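# Move unstained cloths onto the blue mat, stained ones elsewhere

## Task

Place every cloth that has no stain onto the blue mat, and make sure any cloth showing a stain does not end up lying on that mat.

## Robot and tools

Robot: two arms, left_arm and right_arm, each with seven revolute joints and a parallel two-finger gripper. Joint order, base to hand, is always: waist, shoulder, upper arm roll, elbow, forearm roll, wrist pitch, wrist roll. Stated joint ranges in radians: waist -6.283 to 6.283, shoulder -2.059 to 2.094, upper arm roll -6.283 to 6.283, elbow -0.192 to 3.927, forearm roll -6.283 to 6.283, wrist pitch -1.693 to 3.142, wrist roll -6.283 to 6.283. Real ends may differ by up to 0.010 rad; a target more than 0.010 rad beyond a stated end (and further out than the joint now sits) gets the call refused, and one past the real end is clipped, with a 'joint sent to its limit' note.

Frames: the scene frame has its origin at table-top height midway between the nominal bases, +z up, +x out over the table, left_arm toward +y (arm names do not match image sides). Calibrated bases: left_arm at (+0.057, +0.340, 0) m, quat_wxyz (+1.000, 0, 0, -0.006); right_arm at (-0.022, -0.292, 0) m, quat_wxyz (+1.000, 0, 0, +0.029). Hand positions, velocities and wrist-camera poses are reported in each arm's own base frame; fixed cameras and the table use the scene frame. Printed hand positions can be a few cm off, more at long reach. The gripper's fingers point along its +z and open along its y; end_effector_position is the point between the pads when closed, about 2 cm short of the fingertips, and the tips advance about 10 mm as the fingers close (mostly while pads are over 40 mm apart).

A row: 16 plain numbers, always both arms, even if one is idle: left_arm's 7 absolute joint angles (rad), then its opening, then right_arm's 7 angles and opening. These are target angles, not offsets. Opening runs -1 (closed) to +1 (fully open, 0.084 m pad gap); it is a command, so 0 means half-closed, not 'unchanged'. To keep a gripper or joint as it is, resend its value from 'Tool commands' or 'Joint targets'.

Tools:
- execute_actions(actions, cameras): actions is a list of actions; each action is a list of up to 15 rows, one per 1/30 s step, the last row held to step 15. An empty actions list returns state plus all camera images. cameras: list of names, ["all"], or [].
- move(target, speed, blend, opening_speed, blocking, cameras): target is one 16-number row or a list of up to 15 rows, all absolute joint angles; all joints travel in sync along joint paths, so grippers trace curves, with no collision avoidance. speed is rad/s for the joint with the longest way, 0.004 to 3.14, default 0.5, one value or one per target. blend (rad) rounds corners at intermediate targets; 0 stops at each. opening_speed (per second on the -1..1 scale, at least 0.2) ramps the fingers. Opening changes in the first row are sent at the start; in later rows they apply after arrival and rest. Whole move is capped at 10 s. blocking=false returns after about 0.5 s while the move runs; a new move replaces it. The result adds a 'move:' line: done, off_target (resting more than 0.01 rad off), moving, held (a check withheld steps or the clearance check stopped the path), or fault.
- wait(seconds 0 to 3600, cameras): lets time pass; a running move continues.
- stop(cameras): brakes the current move; braking needs room.
- zoom_image(camera, region [x0,y0,x1,y1] pixels, at most 504x504): enlarges part of the newest image from cam_head_left, cam_head_right, cam_high, cam_left_wrist or cam_right_wrist. All images are 672x504.
- clear_fault(arm: left_arm or right_arm): releases a reported torque fault.
- finished_scene(scene): ends the scene for good; the goal must hold with the robot let go.

Reading results: Joint positions and Joint velocities give each arm's seven joints then the finger pad gap (m). Joint targets are what the drive currently aims for. grip_measured reads up to about 0.024 below the command when empty. Joint torques follow joint order, positive toward larger angles, and are noisy with offsets. Wrist depth gives a 7x7 grid of distances (mm, 172 to 3000) per wrist camera, '-' where unseen. 'joint command not followed' means the inter-arm clearance check altered a step. MOTOR HOT warns at 65 °C; at 80 °C the arm brakes for 30 to 60 s or more.

Motion limits: per step each joint target stays within 0.637 rad of its measured angle, joint speed tops out at 3.14 rad/s, and gripper speed is capped at 1 m/s; long moves need several actions.

Gripping: to hold, command an opening about 0.03 below where the pads first touched; -1 grips thin cloth with full force (about 24 N per pad).

Avoid: cloths falling off the table or being left off it; dropping or releasing things while moving; fast contact or pressing well past a surface; any contact between the two arms or closing one gripper on the other's fingers. Contact torque at a joint's load limit (N m: waist 44.1, shoulder 44.3, upper arm roll 28.2, elbow 28.2, forearm roll 28.2, wrist pitch 15.2, wrist roll 15.8) faults the arm until clear_fault; so does a motor pinned at its torque limit for 1 s or overloaded too long. Holding loads or stretched poses heats motors. Thinking time lets the scene run, holding the last command.

Each tool is called after "Request:" by a JSON object that holds its "op" and its "data".

## Session

Request:
{"op": "execute_actions", "data": {"actions": []}}

Scene clock: 0.00 s.
left_arm: end_effector_position=(+0.5936, +0.1088, +0.2027) grip_measured=+1.00 end_effector_quat_wxyz=(-0.123, +0.721, +0.250, +0.635) | right_arm: end_effector_position=(+0.6229, -0.1755, +0.3804) grip_measured=+1.00 end_effector_quat_wxyz=(-0.071, +0.888, +0.399, +0.217)
Joint positions: left_arm=[1.991 -1.342 -1.762 0.711 -0.081 -0.724 -1.449 0.084] | right_arm=[-0.417 0.478 -0.015 2.086 0.433 1.43 -1.298 0.084]
Joint velocities: within noise
Joint torques (N m): no reading
Motor temperatures (°C): left_arm=[34 39 39 32 36 38 34] | right_arm=[41 39 42 43 36 40 41]
Wrist depth (mm): cam_left_wrist=[1550 1809 2242 2805 2851 2595 2439 / 1593 1882 2286 2923 2911 2604 2474 / 1634 1951 2356 - 2886 2624 2439 / 1567 1239 1250 2986 2863 2634 2439 / 1585 1207 1134 - 2863 2654 2465 / 1458 1226 1166 - 2828 2624 2474 / 549 1273 1285 2317 2634 2575 2439] | cam_right_wrist=[815 816 813 2074 2050 2050 2062 / 738 735 734 737 1888 1872 1872 / 665 674 675 677 673 1706 1715 / 625 624 622 624 620 1546 1589 / 586 587 585 587 589 587 1468 / 546 548 547 548 547 546 545 / 510 511 514 512 512 513 512]
Joint targets: left_arm=[1.991 -1.342 -1.762 0.711 -0.081 -0.724 -1.449] | right_arm=[-0.417 0.478 -0.015 2.086 0.433 1.430 -1.298]
Tool commands: left_gripper/opening=+1.0 right_gripper/opening=+1.0
camera_calibration:
cam_left_wrist: T_world_to_cam=[[0.46252, -0.87205, 0.16001, -0.18893], [-0.00656, -0.18384, -0.98294, 0.30441], [0.88659, 0.45357, -0.09075, -0.43291]] pos_world=[0.47319, 0.08756, 0.29016]
cam_right_wrist: T_world_to_cam=[[0.72272, -0.691, 0.01399, -0.54067], [-0.58006, -0.61745, -0.5313, 0.54124], [0.37577, 0.37587, -0.84707, 0.28539]] pos_world=[0.59747, -0.14667, 0.53687]

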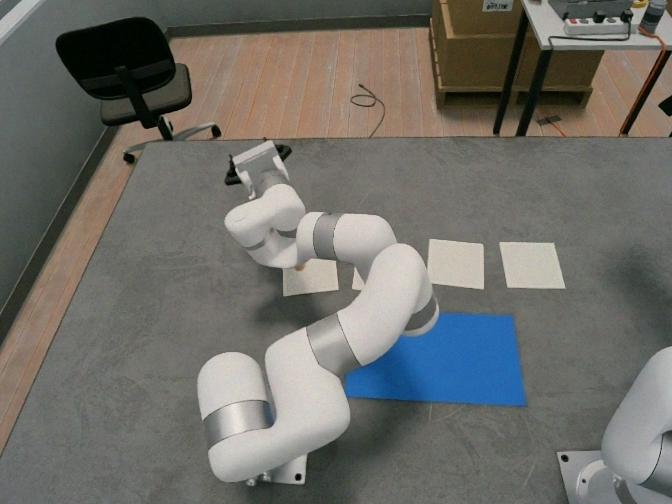

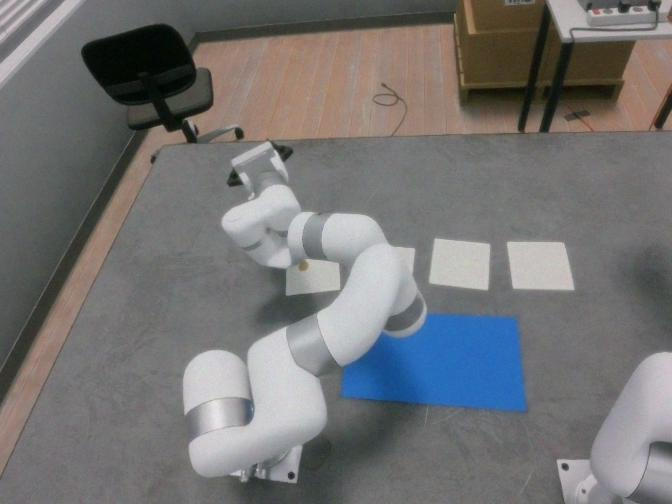

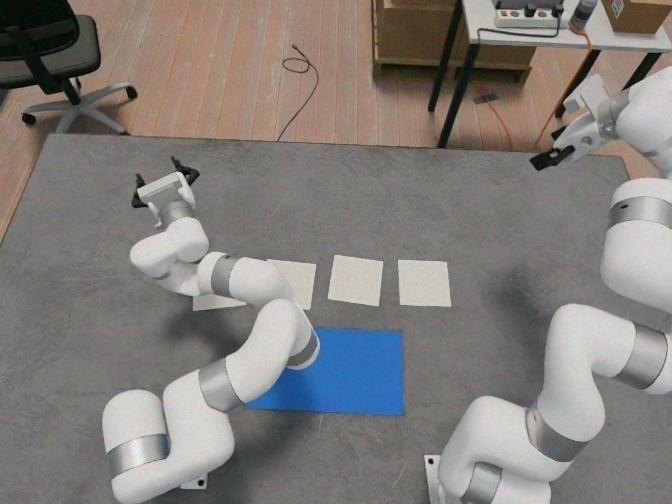

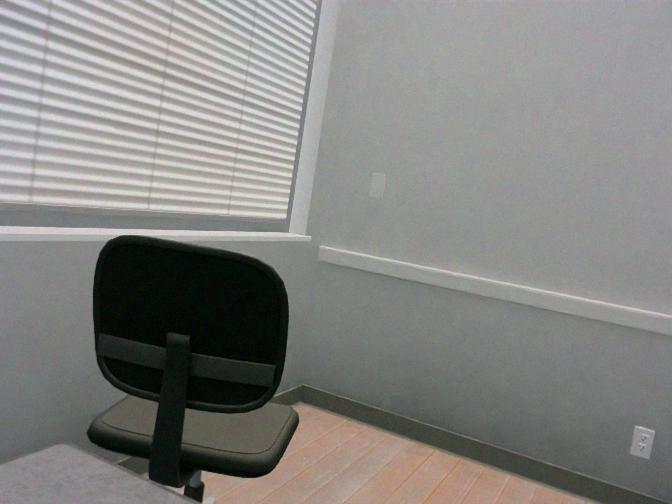

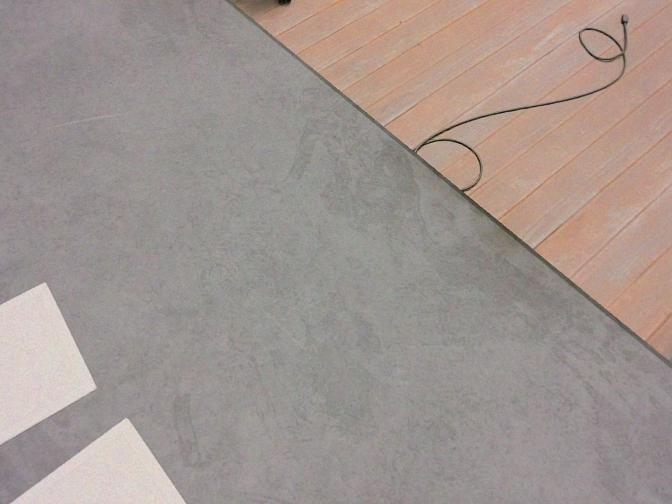

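Request:
{"op": "move", "data": {"target": [[-0.522,-0.6,0,1.3,0,1.9,-2.12,-0.3,0.062,0.0,0,1.1723,0,1.17,-1.448,-0.3],[-0.522,-0.0396,0,0.7204,0,0.76,-2.12,-0.3,0.062,0.1379,0,0.938,0,0.8001,-1.448,-0.3]], "speed": [0.9,1.0], "blend": [0.15,0], "cameras": ["cam_high","cam_head_left","cam_left_wrist","cam_right_wrist"]}}

Scene clock: 27.20 s.
left_arm: end_effector_position=(+0.3545, -0.2039, +0.1155) grip_measured=-0.32 end_effector_quat_wxyz=(+0.000, +0.697, +0.717, +0.000) | right_arm: end_effector_position=(+0.4671, +0.0290, +0.1155) grip_measured=-0.32 end_effector_quat_wxyz=(+0.000, +0.728, +0.685, +0.000)
Joint positions: left_arm=[-0.522 -0.04 0 0.72 0 0.76 -2.12 0.03] | right_arm=[0.062 0.138 0 0.938 0 0.8 -1.448 0.03]
Joint torques (N m): left_arm=[-4.91 -12.47 2.59 9.14 1.25 -2.52 -1.97] | right_arm=[5.37 -18.71 2 14.17 -3.02 -3.05 -1.67]
Wrist depth (mm): cam_left_wrist=[245 247 249 250 250 252 255 / 244 245 247 248 249 250 253 / 241 243 245 247 247 249 252 / 240 242 244 246 248 250 252 / 238 240 242 243 244 248 250 / 237 238 241 242 242 244 246 / 235 237 239 240 240 242 243] | cam_right_wrist=[261 260 260 257 255 253 252 / 259 258 257 255 251 250 249 / 256 254 254 252 249 249 247 / 253 252 251 250 249 248 247 / 251 250 249 247 244 242 241 / 248 247 246 245 241 240 239 / 245 244 243 242 238 237 237]
Joint targets: left_arm=[-0.522 -0.040 0.000 0.720 0.000 0.760 -2.120] | right_arm=[0.062 0.138 0.000 0.938 0.000 0.800 -1.448]
move: done
cam_left_wrist: T_world_to_cam=[[0.99733, 0.03804, 0.06242, -0.32976], [0.04201, -0.99709, -0.06366, -0.12954], [0.05982, 0.06611, -0.99602, 0.23163]] pos_world=[0.32047, -0.13193, 0.24305]
cam_right_wrist: T_world_to_cam=[[0.99497, -0.0985, -0.01825, -0.42366], [-0.09984, -0.98992, -0.10047, 0.17306], [-0.00817, 0.10179, -0.99477, 0.24706]] pos_world=[0.44083, 0.10444, 0.25543]
Images, in order (width x height): cam_head_left 672x504, cam_high 672x504, cam_left_wrist 672x504, cam_right_wrist 672x504.

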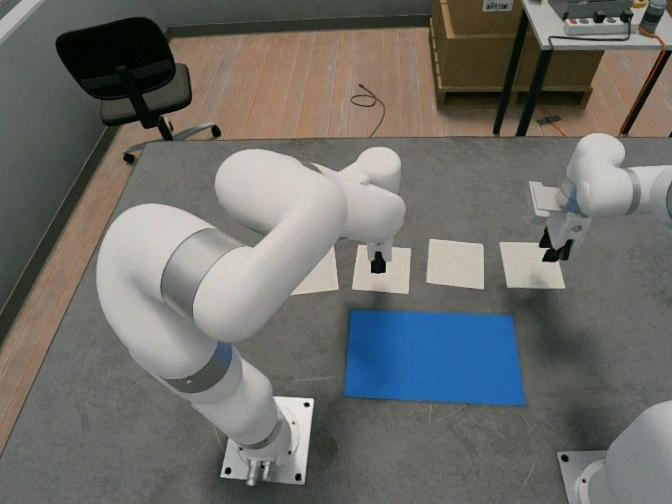

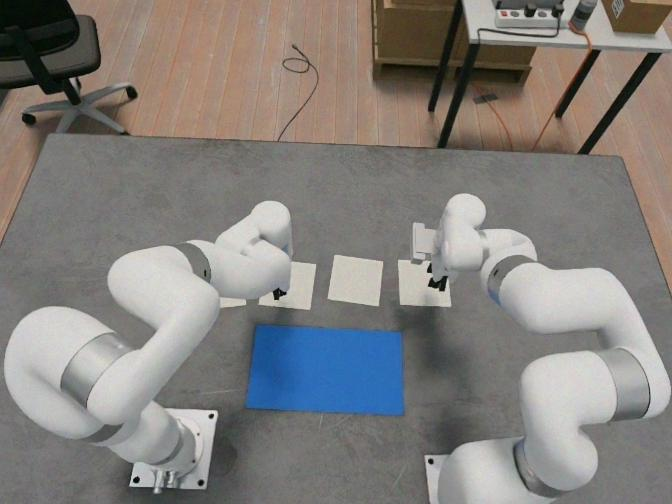

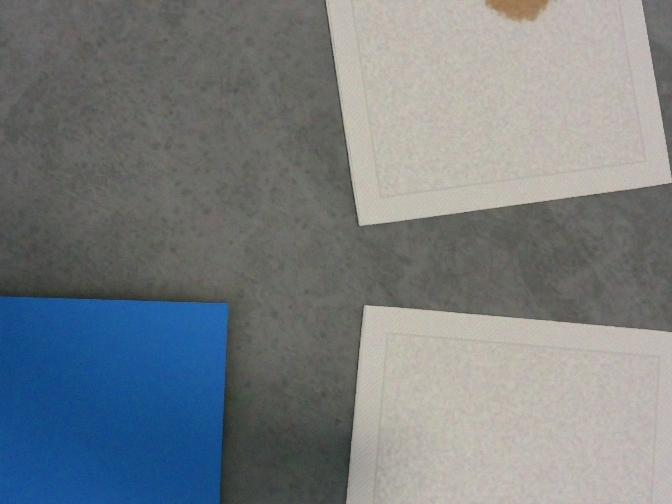

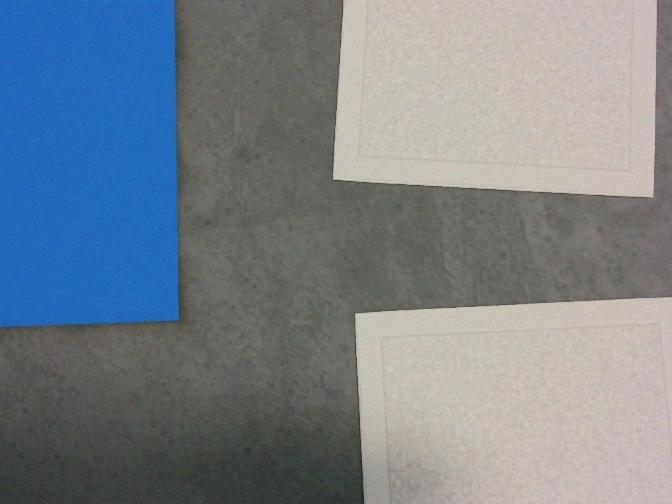

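Request:
{"op": "move", "data": {"target": [[-0.506,0.2196,0,0.7016,0,0.482,-2.12,-0.3,0.062,0.3399,0,0.8888,0,0.5489,-1.448,-0.3],[-0.506,0.2196,0,0.7016,0,0.482,-2.12,-1,0.062,0.3399,0,0.8888,0,0.5489,-1.448,-1],[-0.506,-0.1915,0,0.9976,0,1.1891,-2.12,-1,0.062,-0.0262,0,1.1723,0,1.1985,-1.448,-1],[-0.506,-0.1915,0,0.9976,0,2.05,-2.12,-1,0.062,-0.0262,0,1.1723,0,2.05,-1.448,-1]], "speed": [0.4,0.3,0.6,0.9], "blend": [0,0,0.08,0], "opening_speed": 1.2, "cameras": ["cam_head_left","cam_head_right","cam_high","cam_right_wrist"]}}

Request:
{"op": "zoom_image", "data": {"camera": "cam_head_left", "region": [260, 260, 380, 380]}}

Request:
{"op": "zoom_image", "data": {"camera": "cam_head_left", "region": [552, 240, 672, 360]}}

Request:
{"op": "zoom_image", "data": {"camera": "cam_head_right", "region": [540, 250, 660, 370]}}

Request:
{"op": "zoom_image", "data": {"camera": "cam_head_right", "region": [230, 260, 350, 380]}}

Scene clock: 48.20 s.
left_arm: end_effector_position=(+0.1761, -0.0976, +0.2874) grip_measured=-0.96 end_effector_quat_wxyz=(-0.403, +0.629, +0.656, -0.106) | right_arm: end_effector_position=(+0.2524, +0.0157, +0.2860) grip_measured=-0.95 end_effector_quat_wxyz=(-0.264, +0.663, +0.624, -0.318)
Joint positions: left_arm=[-0.506 -0.192 0 0.998 0 2.05 -2.12 0.002] | right_arm=[0.062 -0.026 0 1.172 0 2.05 -1.448 0.002]
Joint torques (N m): left_arm=[-4.71 -15.3 -2.33 12.07 -0.55 1.42 -1.81] | right_arm=[0.49 -21.71 -1.03 19 -2.7 1.7 -1.72]
Wrist depth (mm): cam_left_wrist=[205 223 2074 848 709 607 530 / 216 246 247 728 644 561 497 / 226 252 250 301 595 520 465 / 254 247 255 612 553 490 440 / 248 245 263 340 523 457 420 / 253 252 271 - - 417 398 / 2381 2074 - - 230 410 378] | cam_right_wrist=[- 2948 685 588 499 431 380 / - 2851 703 596 503 436 383 / - - 712 604 510 440 387 / - 2717 717 617 516 444 391 / 281 301 687 621 520 447 373 / 290 295 344 - - - 375 / 289 288 320 - - - 379]
Joint targets: left_arm=[-0.506 -0.191 0.000 0.998 0.000 2.050 -2.120] | right_arm=[0.062 -0.026 0.000 1.172 0.000 2.050 -1.448]
move: done
cam_right_wrist: T_world_to_cam=[[0.64521, -0.12019, -0.75449, 0.09089], [-0.12041, -0.9912, 0.05493, 0.11631], [-0.75445, 0.05541, -0.65401, 0.50787]] pos_world=[0.33853, 0.09806, 0.39435]

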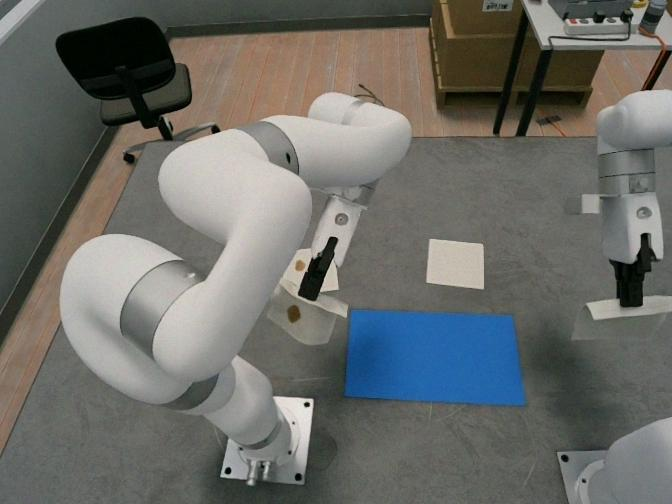

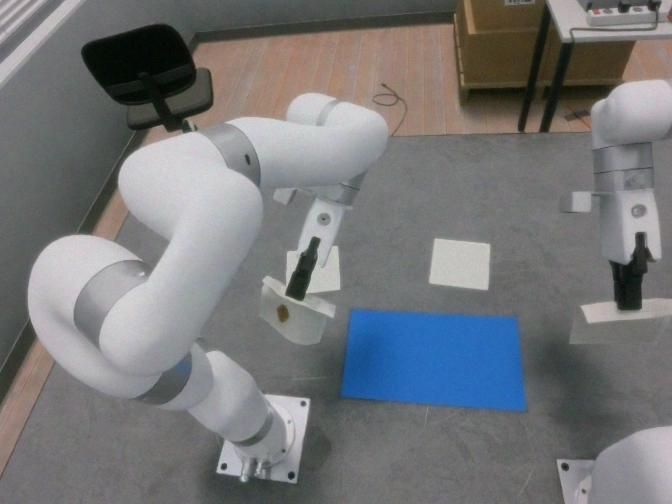

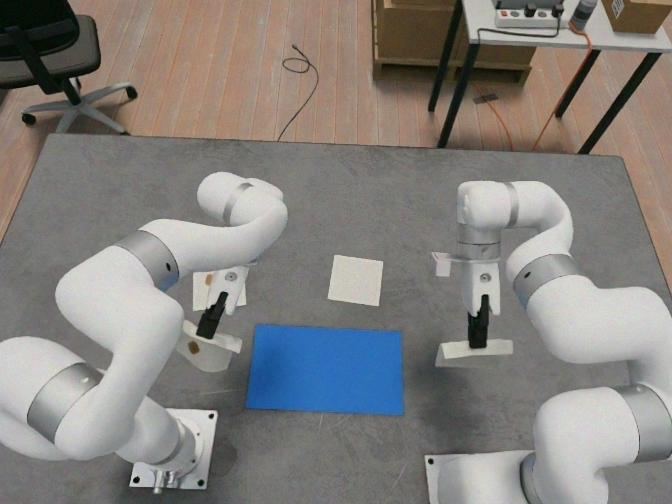

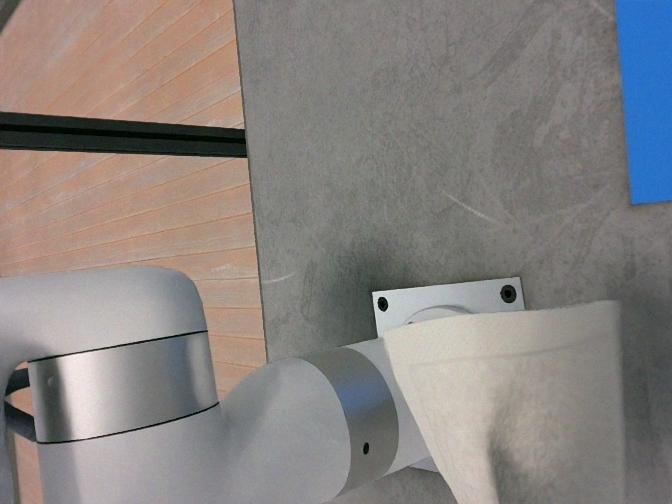

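Scaled by 4.200 from the camera's image (finer frame: 960x720).

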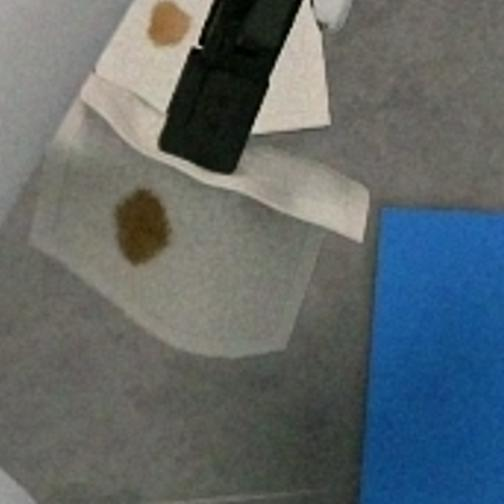

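Scaled by 4.200 from the camera's image (finer frame: 960x720).

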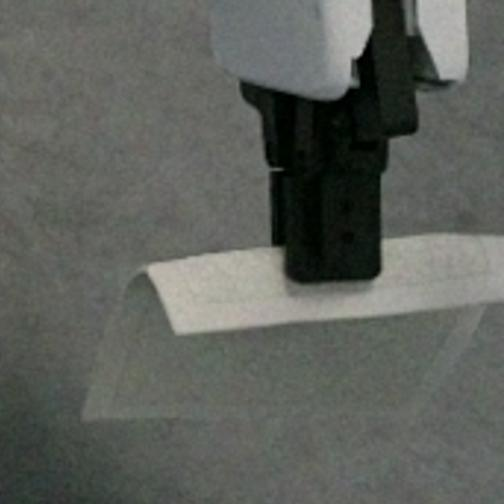

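Scaled by 4.200 from the camera's image (finer frame: 960x720).

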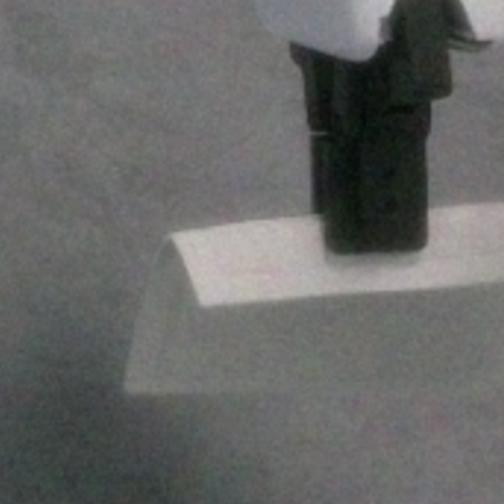

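Scaled by 4.200 from the camera's image (finer frame: 960x720).

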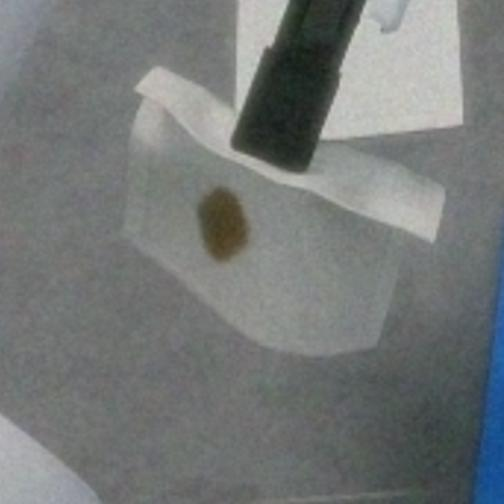

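Request:
{"op": "move", "data": {"target": [[-0.381,0.2602,0,1.2456,0,0.9854,-1.995,-1,0.553,-0.1949,0,0.7037,0,0.8986,-0.957,-1],[-0.42,0.2423,0,0.9781,0,0.7358,-2.034,-1,0.655,-0.19,0,0.4529,0,0.6429,-0.855,-1],[-0.458,0.2667,0,0.8152,0,0.5485,-2.072,-0.1,0.739,-0.1064,0,0.324,0,0.4304,-0.771,-0.1],[-0.458,0.0806,0,0.8643,0,0.7837,-2.072,-0.1,0.739,-0.3799,0,0.3913,0,0.7712,-0.771,-0.3],[0.1,-0.4253,0,0.79,0,1.2152,-1.6,-0.1,0.438,0.308,0,1.1724,0,0.8644,-0.978,-0.3]], "speed": [1.0,0.6,0.5,0.6,1.0], "blend": [0.08,0.05,0,0,0], "opening_speed": 1.2, "cameras": ["cam_head_left","cam_high","cam_right_wrist"]}}

Request:
{"op": "move", "data": {"target": [[0.1,-0.4253,0,0.79,0,1.2152,-1.6,-0.1,0.438,0.4832,0,1.1248,0,0.6416,-0.978,-0.3],[0.1,-0.4253,0,0.79,0,1.2152,-1.6,-0.1,0.438,0.4832,0,1.1248,0,0.6416,-0.978,-1],[0.1,-0.4253,0,0.79,0,1.2152,-1.6,-0.1,0.438,0.1675,0,1.4069,0,1.2394,-0.978,-1],[0.1,-0.4253,0,0.79,0,1.2152,-1.6,-0.1,0.438,0.1675,0,1.4069,0,2.05,-0.978,-1]], "speed": [0.4,0.3,0.6,0.9], "blend": [0,0,0.08,0], "opening_speed": 1.2, "cameras": ["cam_head_left","cam_head_right","cam_high"]}}

Request:
{"op": "zoom_image", "data": {"camera": "cam_head_left", "region": [480, 240, 620, 380]}}

Request:
{"op": "zoom_image", "data": {"camera": "cam_head_right", "region": [480, 240, 620, 380]}}

Request:
{"op": "zoom_image", "data": {"camera": "cam_high", "region": [230, 300, 420, 430]}}

Scene clock: 85.77 s.
left_arm: end_effector_position=(+0.3493, +0.0350, +0.2575) grip_measured=-0.11 end_effector_quat_wxyz=(+0.000, +0.660, +0.751, +0.000) | right_arm: end_effector_position=(+0.4761, +0.2230, +0.1155) grip_measured=-0.32 end_effector_quat_wxyz=(+0.000, +0.760, +0.650, +0.000)
Joint positions: left_arm=[0.1 -0.425 0 0.79 0 1.215 -1.6 0.039] | right_arm=[0.438 0.308 0 1.172 0 0.864 -0.978 0.03]
Joint torques (N m): left_arm=[3.84 -13.21 -0.99 10.56 -0.33 -0.47 1.94] | right_arm=[-5.4 -23.29 1.83 19.71 -1.19 -0.64 -1.77]
Wrist depth (mm): cam_left_wrist=[386 388 392 395 399 403 407 / 383 386 390 395 396 401 403 / 382 385 387 390 394 397 401 / 380 381 385 388 392 395 399 / 376 380 383 386 390 393 395 / 374 375 380 383 386 391 393 / 371 374 378 379 382 387 390] | cam_right_wrist=[261 260 259 257 254 253 251 / 258 257 256 255 251 250 248 / 255 254 253 252 248 248 247 / 252 251 251 250 248 247 246 / 250 249 248 247 246 245 243 / 247 246 245 244 241 240 239 / 243 243 243 241 238 237 236]
Joint targets: left_arm=[0.100 -0.425 0.000 0.790 0.000 1.215 -1.600] | right_arm=[0.438 0.308 0.000 1.172 0.000 0.864 -0.978]
move: done
cam_right_wrist: T_world_to_cam=[[0.98132, -0.1915, -0.01825, -0.38624], [-0.19236, -0.97618, -0.1004, 0.40692], [0.00141, 0.10203, -0.99478, 0.22268]] pos_world=[0.45699, 0.30054, 0.25533]

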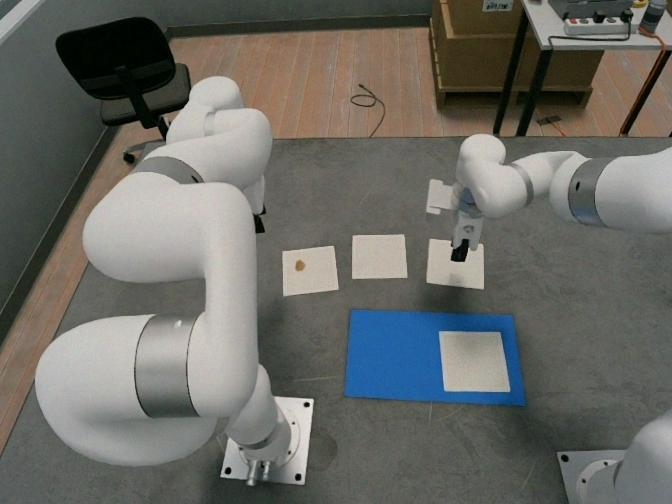

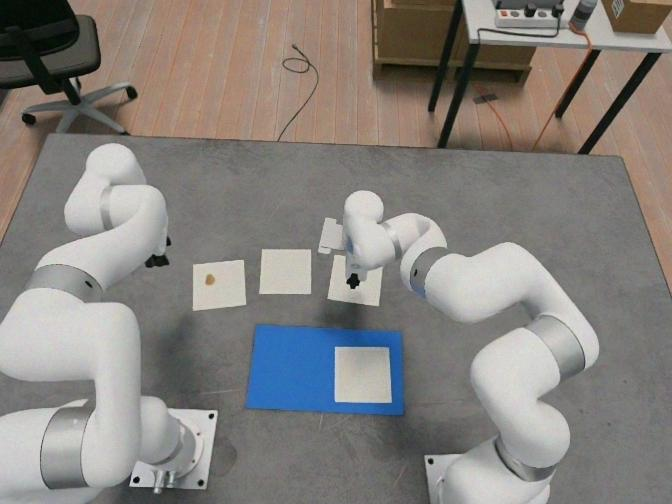

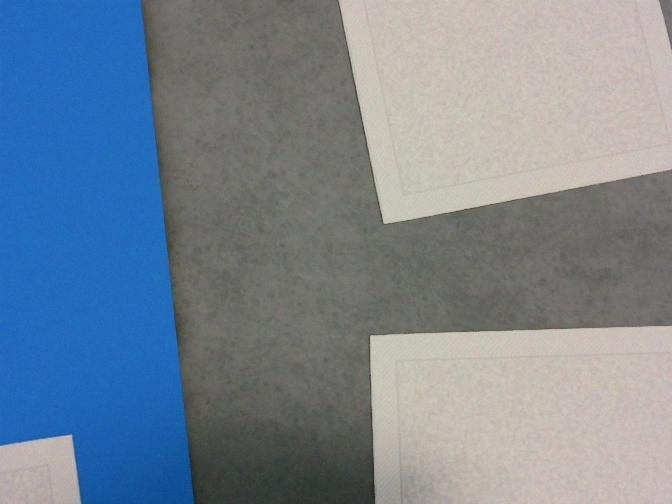

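Scene clock: 90.03 s.
left_arm: end_effector_position=(+0.3493, +0.0350, +0.2575) grip_measured=-0.11 end_effector_quat_wxyz=(+0.000, +0.660, +0.751, +0.000) | right_arm: end_effector_position=(+0.2896, +0.1356, +0.2806) grip_measured=-0.95 end_effector_quat_wxyz=(-0.105, +0.698, +0.598, -0.380)
Joint positions: left_arm=[0.1 -0.425 0 0.79 0 1.215 -1.6 0.039] | right_arm=[0.438 0.167 0 1.407 0 2.05 -0.978 0.002]
Joint torques (N m): left_arm=[3.76 -13.06 -2.25 12.86 -0.28 -0.45 1.65] | right_arm=[5.1 -26.44 1.05 18.97 -0.83 1.48 -1.51]
Wrist depth (mm): cam_left_wrist=[386 388 394 397 399 404 405 / 384 387 391 394 396 400 403 / 381 384 387 391 394 396 402 / 379 382 385 388 391 395 399 / 377 380 383 386 389 392 397 / 374 377 381 383 385 391 393 / 372 375 378 379 383 387 391] | cam_right_wrist=[622 555 483 428 384 347 317 / 948 598 515 454 406 364 332 / 2595 637 555 484 430 383 347 / 2782 679 588 509 448 400 363 / - 2604 637 535 470 417 380 / - 2839 - - - 424 401 / 346 2911 410 - - 468 423]
Joint targets: left_arm=[0.100 -0.425 0.000 0.790 0.000 1.215 -1.600] | right_arm=[0.438 0.168 0.000 1.407 0.000 2.050 -0.978]
move: done

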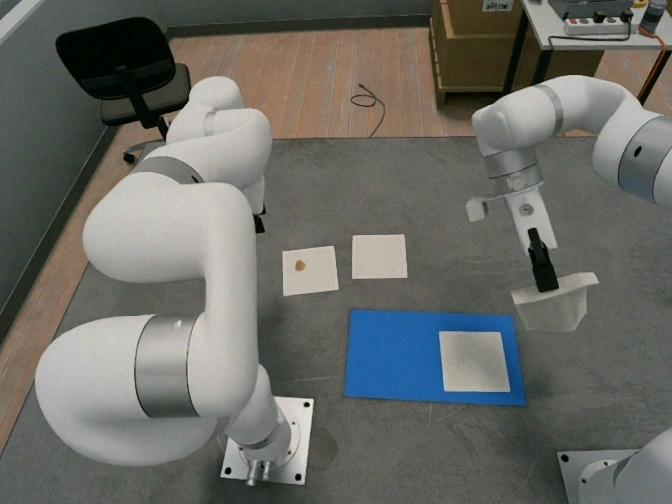

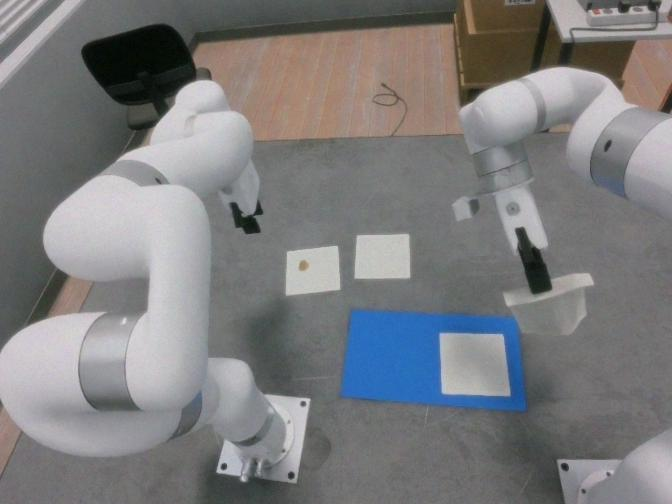

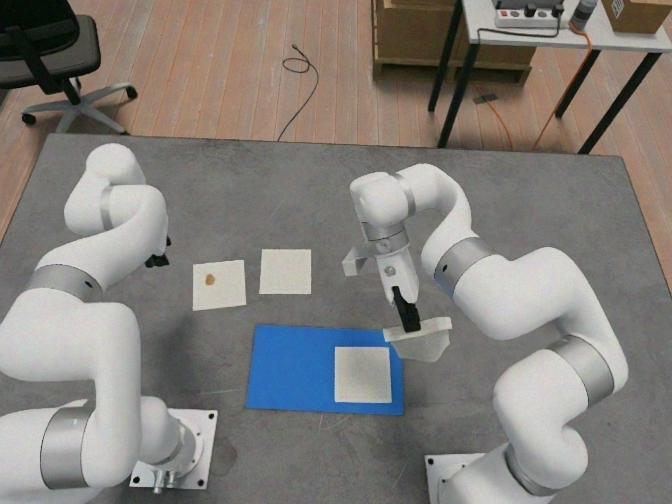

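Scaled by 3.600 from the camera's image (finer frame: 960x720).

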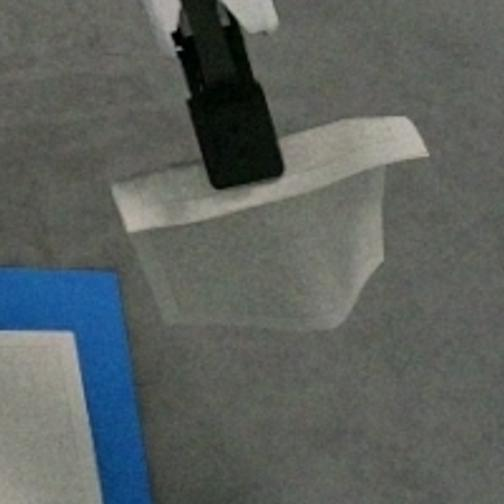

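Scaled by 3.600 from the camera's image (finer frame: 960x720).

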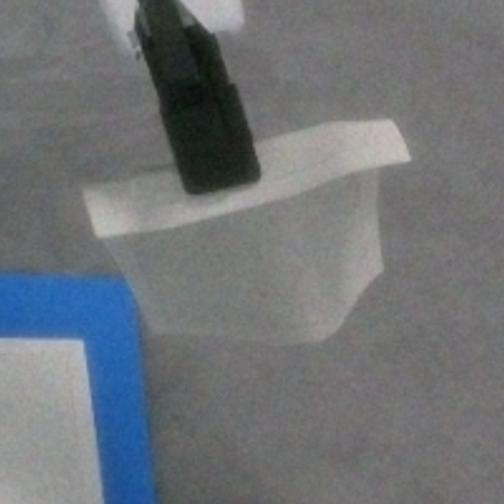

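Scaled by 2.653 from the camera's image (finer frame: 960x720).

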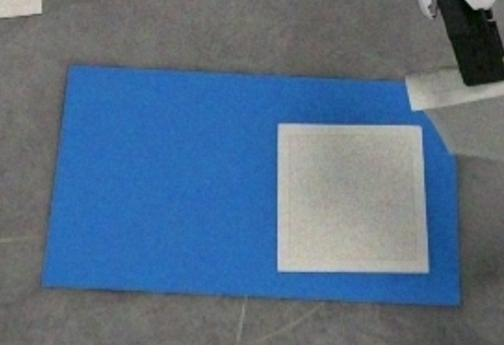

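Request:
{"op": "move", "data": {"target": [[0.1,-0.4253,0,0.79,0,1.2152,-1.6,-0.1,0.819,0.1759,0,1.1316,0,0.9557,-0.691,-1],[0.1,-0.4253,0,0.79,0,1.2152,-1.6,-0.1,0.918,0.1937,0,0.9102,0,0.7165,-0.592,-1],[0.1,-0.4253,0,0.79,0,1.2152,-1.6,-0.1,0.992,0.2578,0,0.8055,0,0.5477,-0.518,-0.1],[0.1,-0.4253,0,0.79,0,1.2152,-1.6,-0.1,0.992,0.0729,0,0.8547,0,0.7818,-0.518,-0.1],[0.1,-0.4253,0,0.79,0,1.2152,-1.6,-0.1,0.4,0.0729,0,0.8547,0,0.7818,-0.518,-0.1]], "speed": [1.0,0.5,0.4,0.6,1.0], "blend": [0.08,0.05,0,0.03,0], "opening_speed": 1.2, "cameras": ["cam_head_left","cam_high"]}}

Request:
{"op": "zoom_image", "data": {"camera": "cam_high", "region": [230, 300, 420, 430]}}

Scene clock: 115.60 s.
left_arm: end_effector_position=(+0.3493, +0.0350, +0.2575) grip_measured=-0.11 end_effector_quat_wxyz=(+0.000, +0.660, +0.751, +0.000) | right_arm: end_effector_position=(+0.4108, +0.1737, +0.1155) grip_measured=-0.11 end_effector_quat_wxyz=(+0.000, +0.896, +0.443, +0.000)
Joint positions: left_arm=[0.1 -0.425 0 0.79 0 1.215 -1.6 0.039] | right_arm=[0.4 0.073 0 0.855 0 0.782 -0.518 0.039]
Joint torques (N m): left_arm=[3.99 -13 -2.18 12.79 0.22 -0.46 0.38] | right_arm=[-5.26 -24.49 2.15 18.72 -0.06 -0.73 1.67]
Wrist depth (mm): cam_left_wrist=[387 390 394 397 400 403 406 / 384 386 390 394 397 400 404 / 381 385 386 391 393 398 401 / 378 381 386 388 393 395 399 / 377 380 382 386 389 393 396 / 375 377 381 384 386 390 393 / 371 374 378 380 380 387 390] | cam_right_wrist=[261 260 259 256 256 256 254 / 258 257 256 255 254 252 251 / 255 254 253 252 251 250 249 / 252 251 251 250 248 247 246 / 248 249 248 247 246 245 244 / 246 246 245 244 243 242 241 / 244 242 242 242 241 240 239]
Joint targets: left_arm=[0.100 -0.425 0.000 0.790 0.000 1.215 -1.600] | right_arm=[0.400 0.073 0.000 0.855 0.000 0.782 -0.518]
move: done

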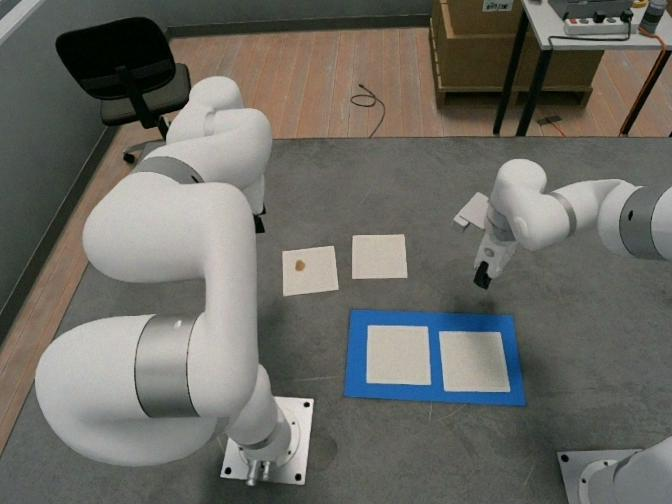

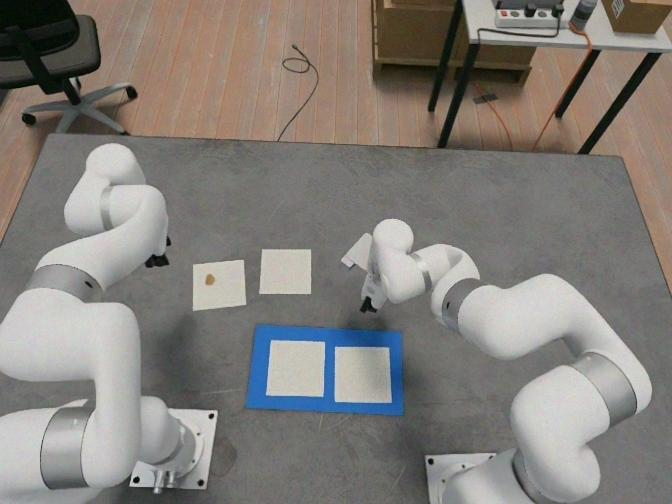

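Scaled by 2.653 from the camera's image (finer frame: 960x720).

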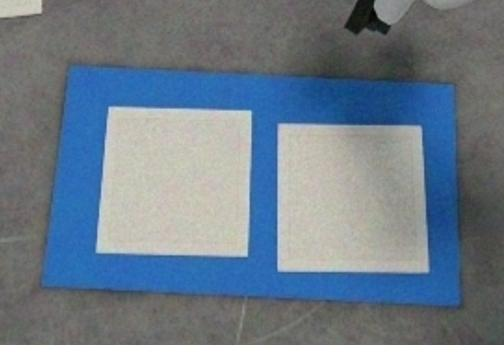

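Request:
{"op": "finished_scene", "data": {"scene": 3}}

The scene is finished: the task was done.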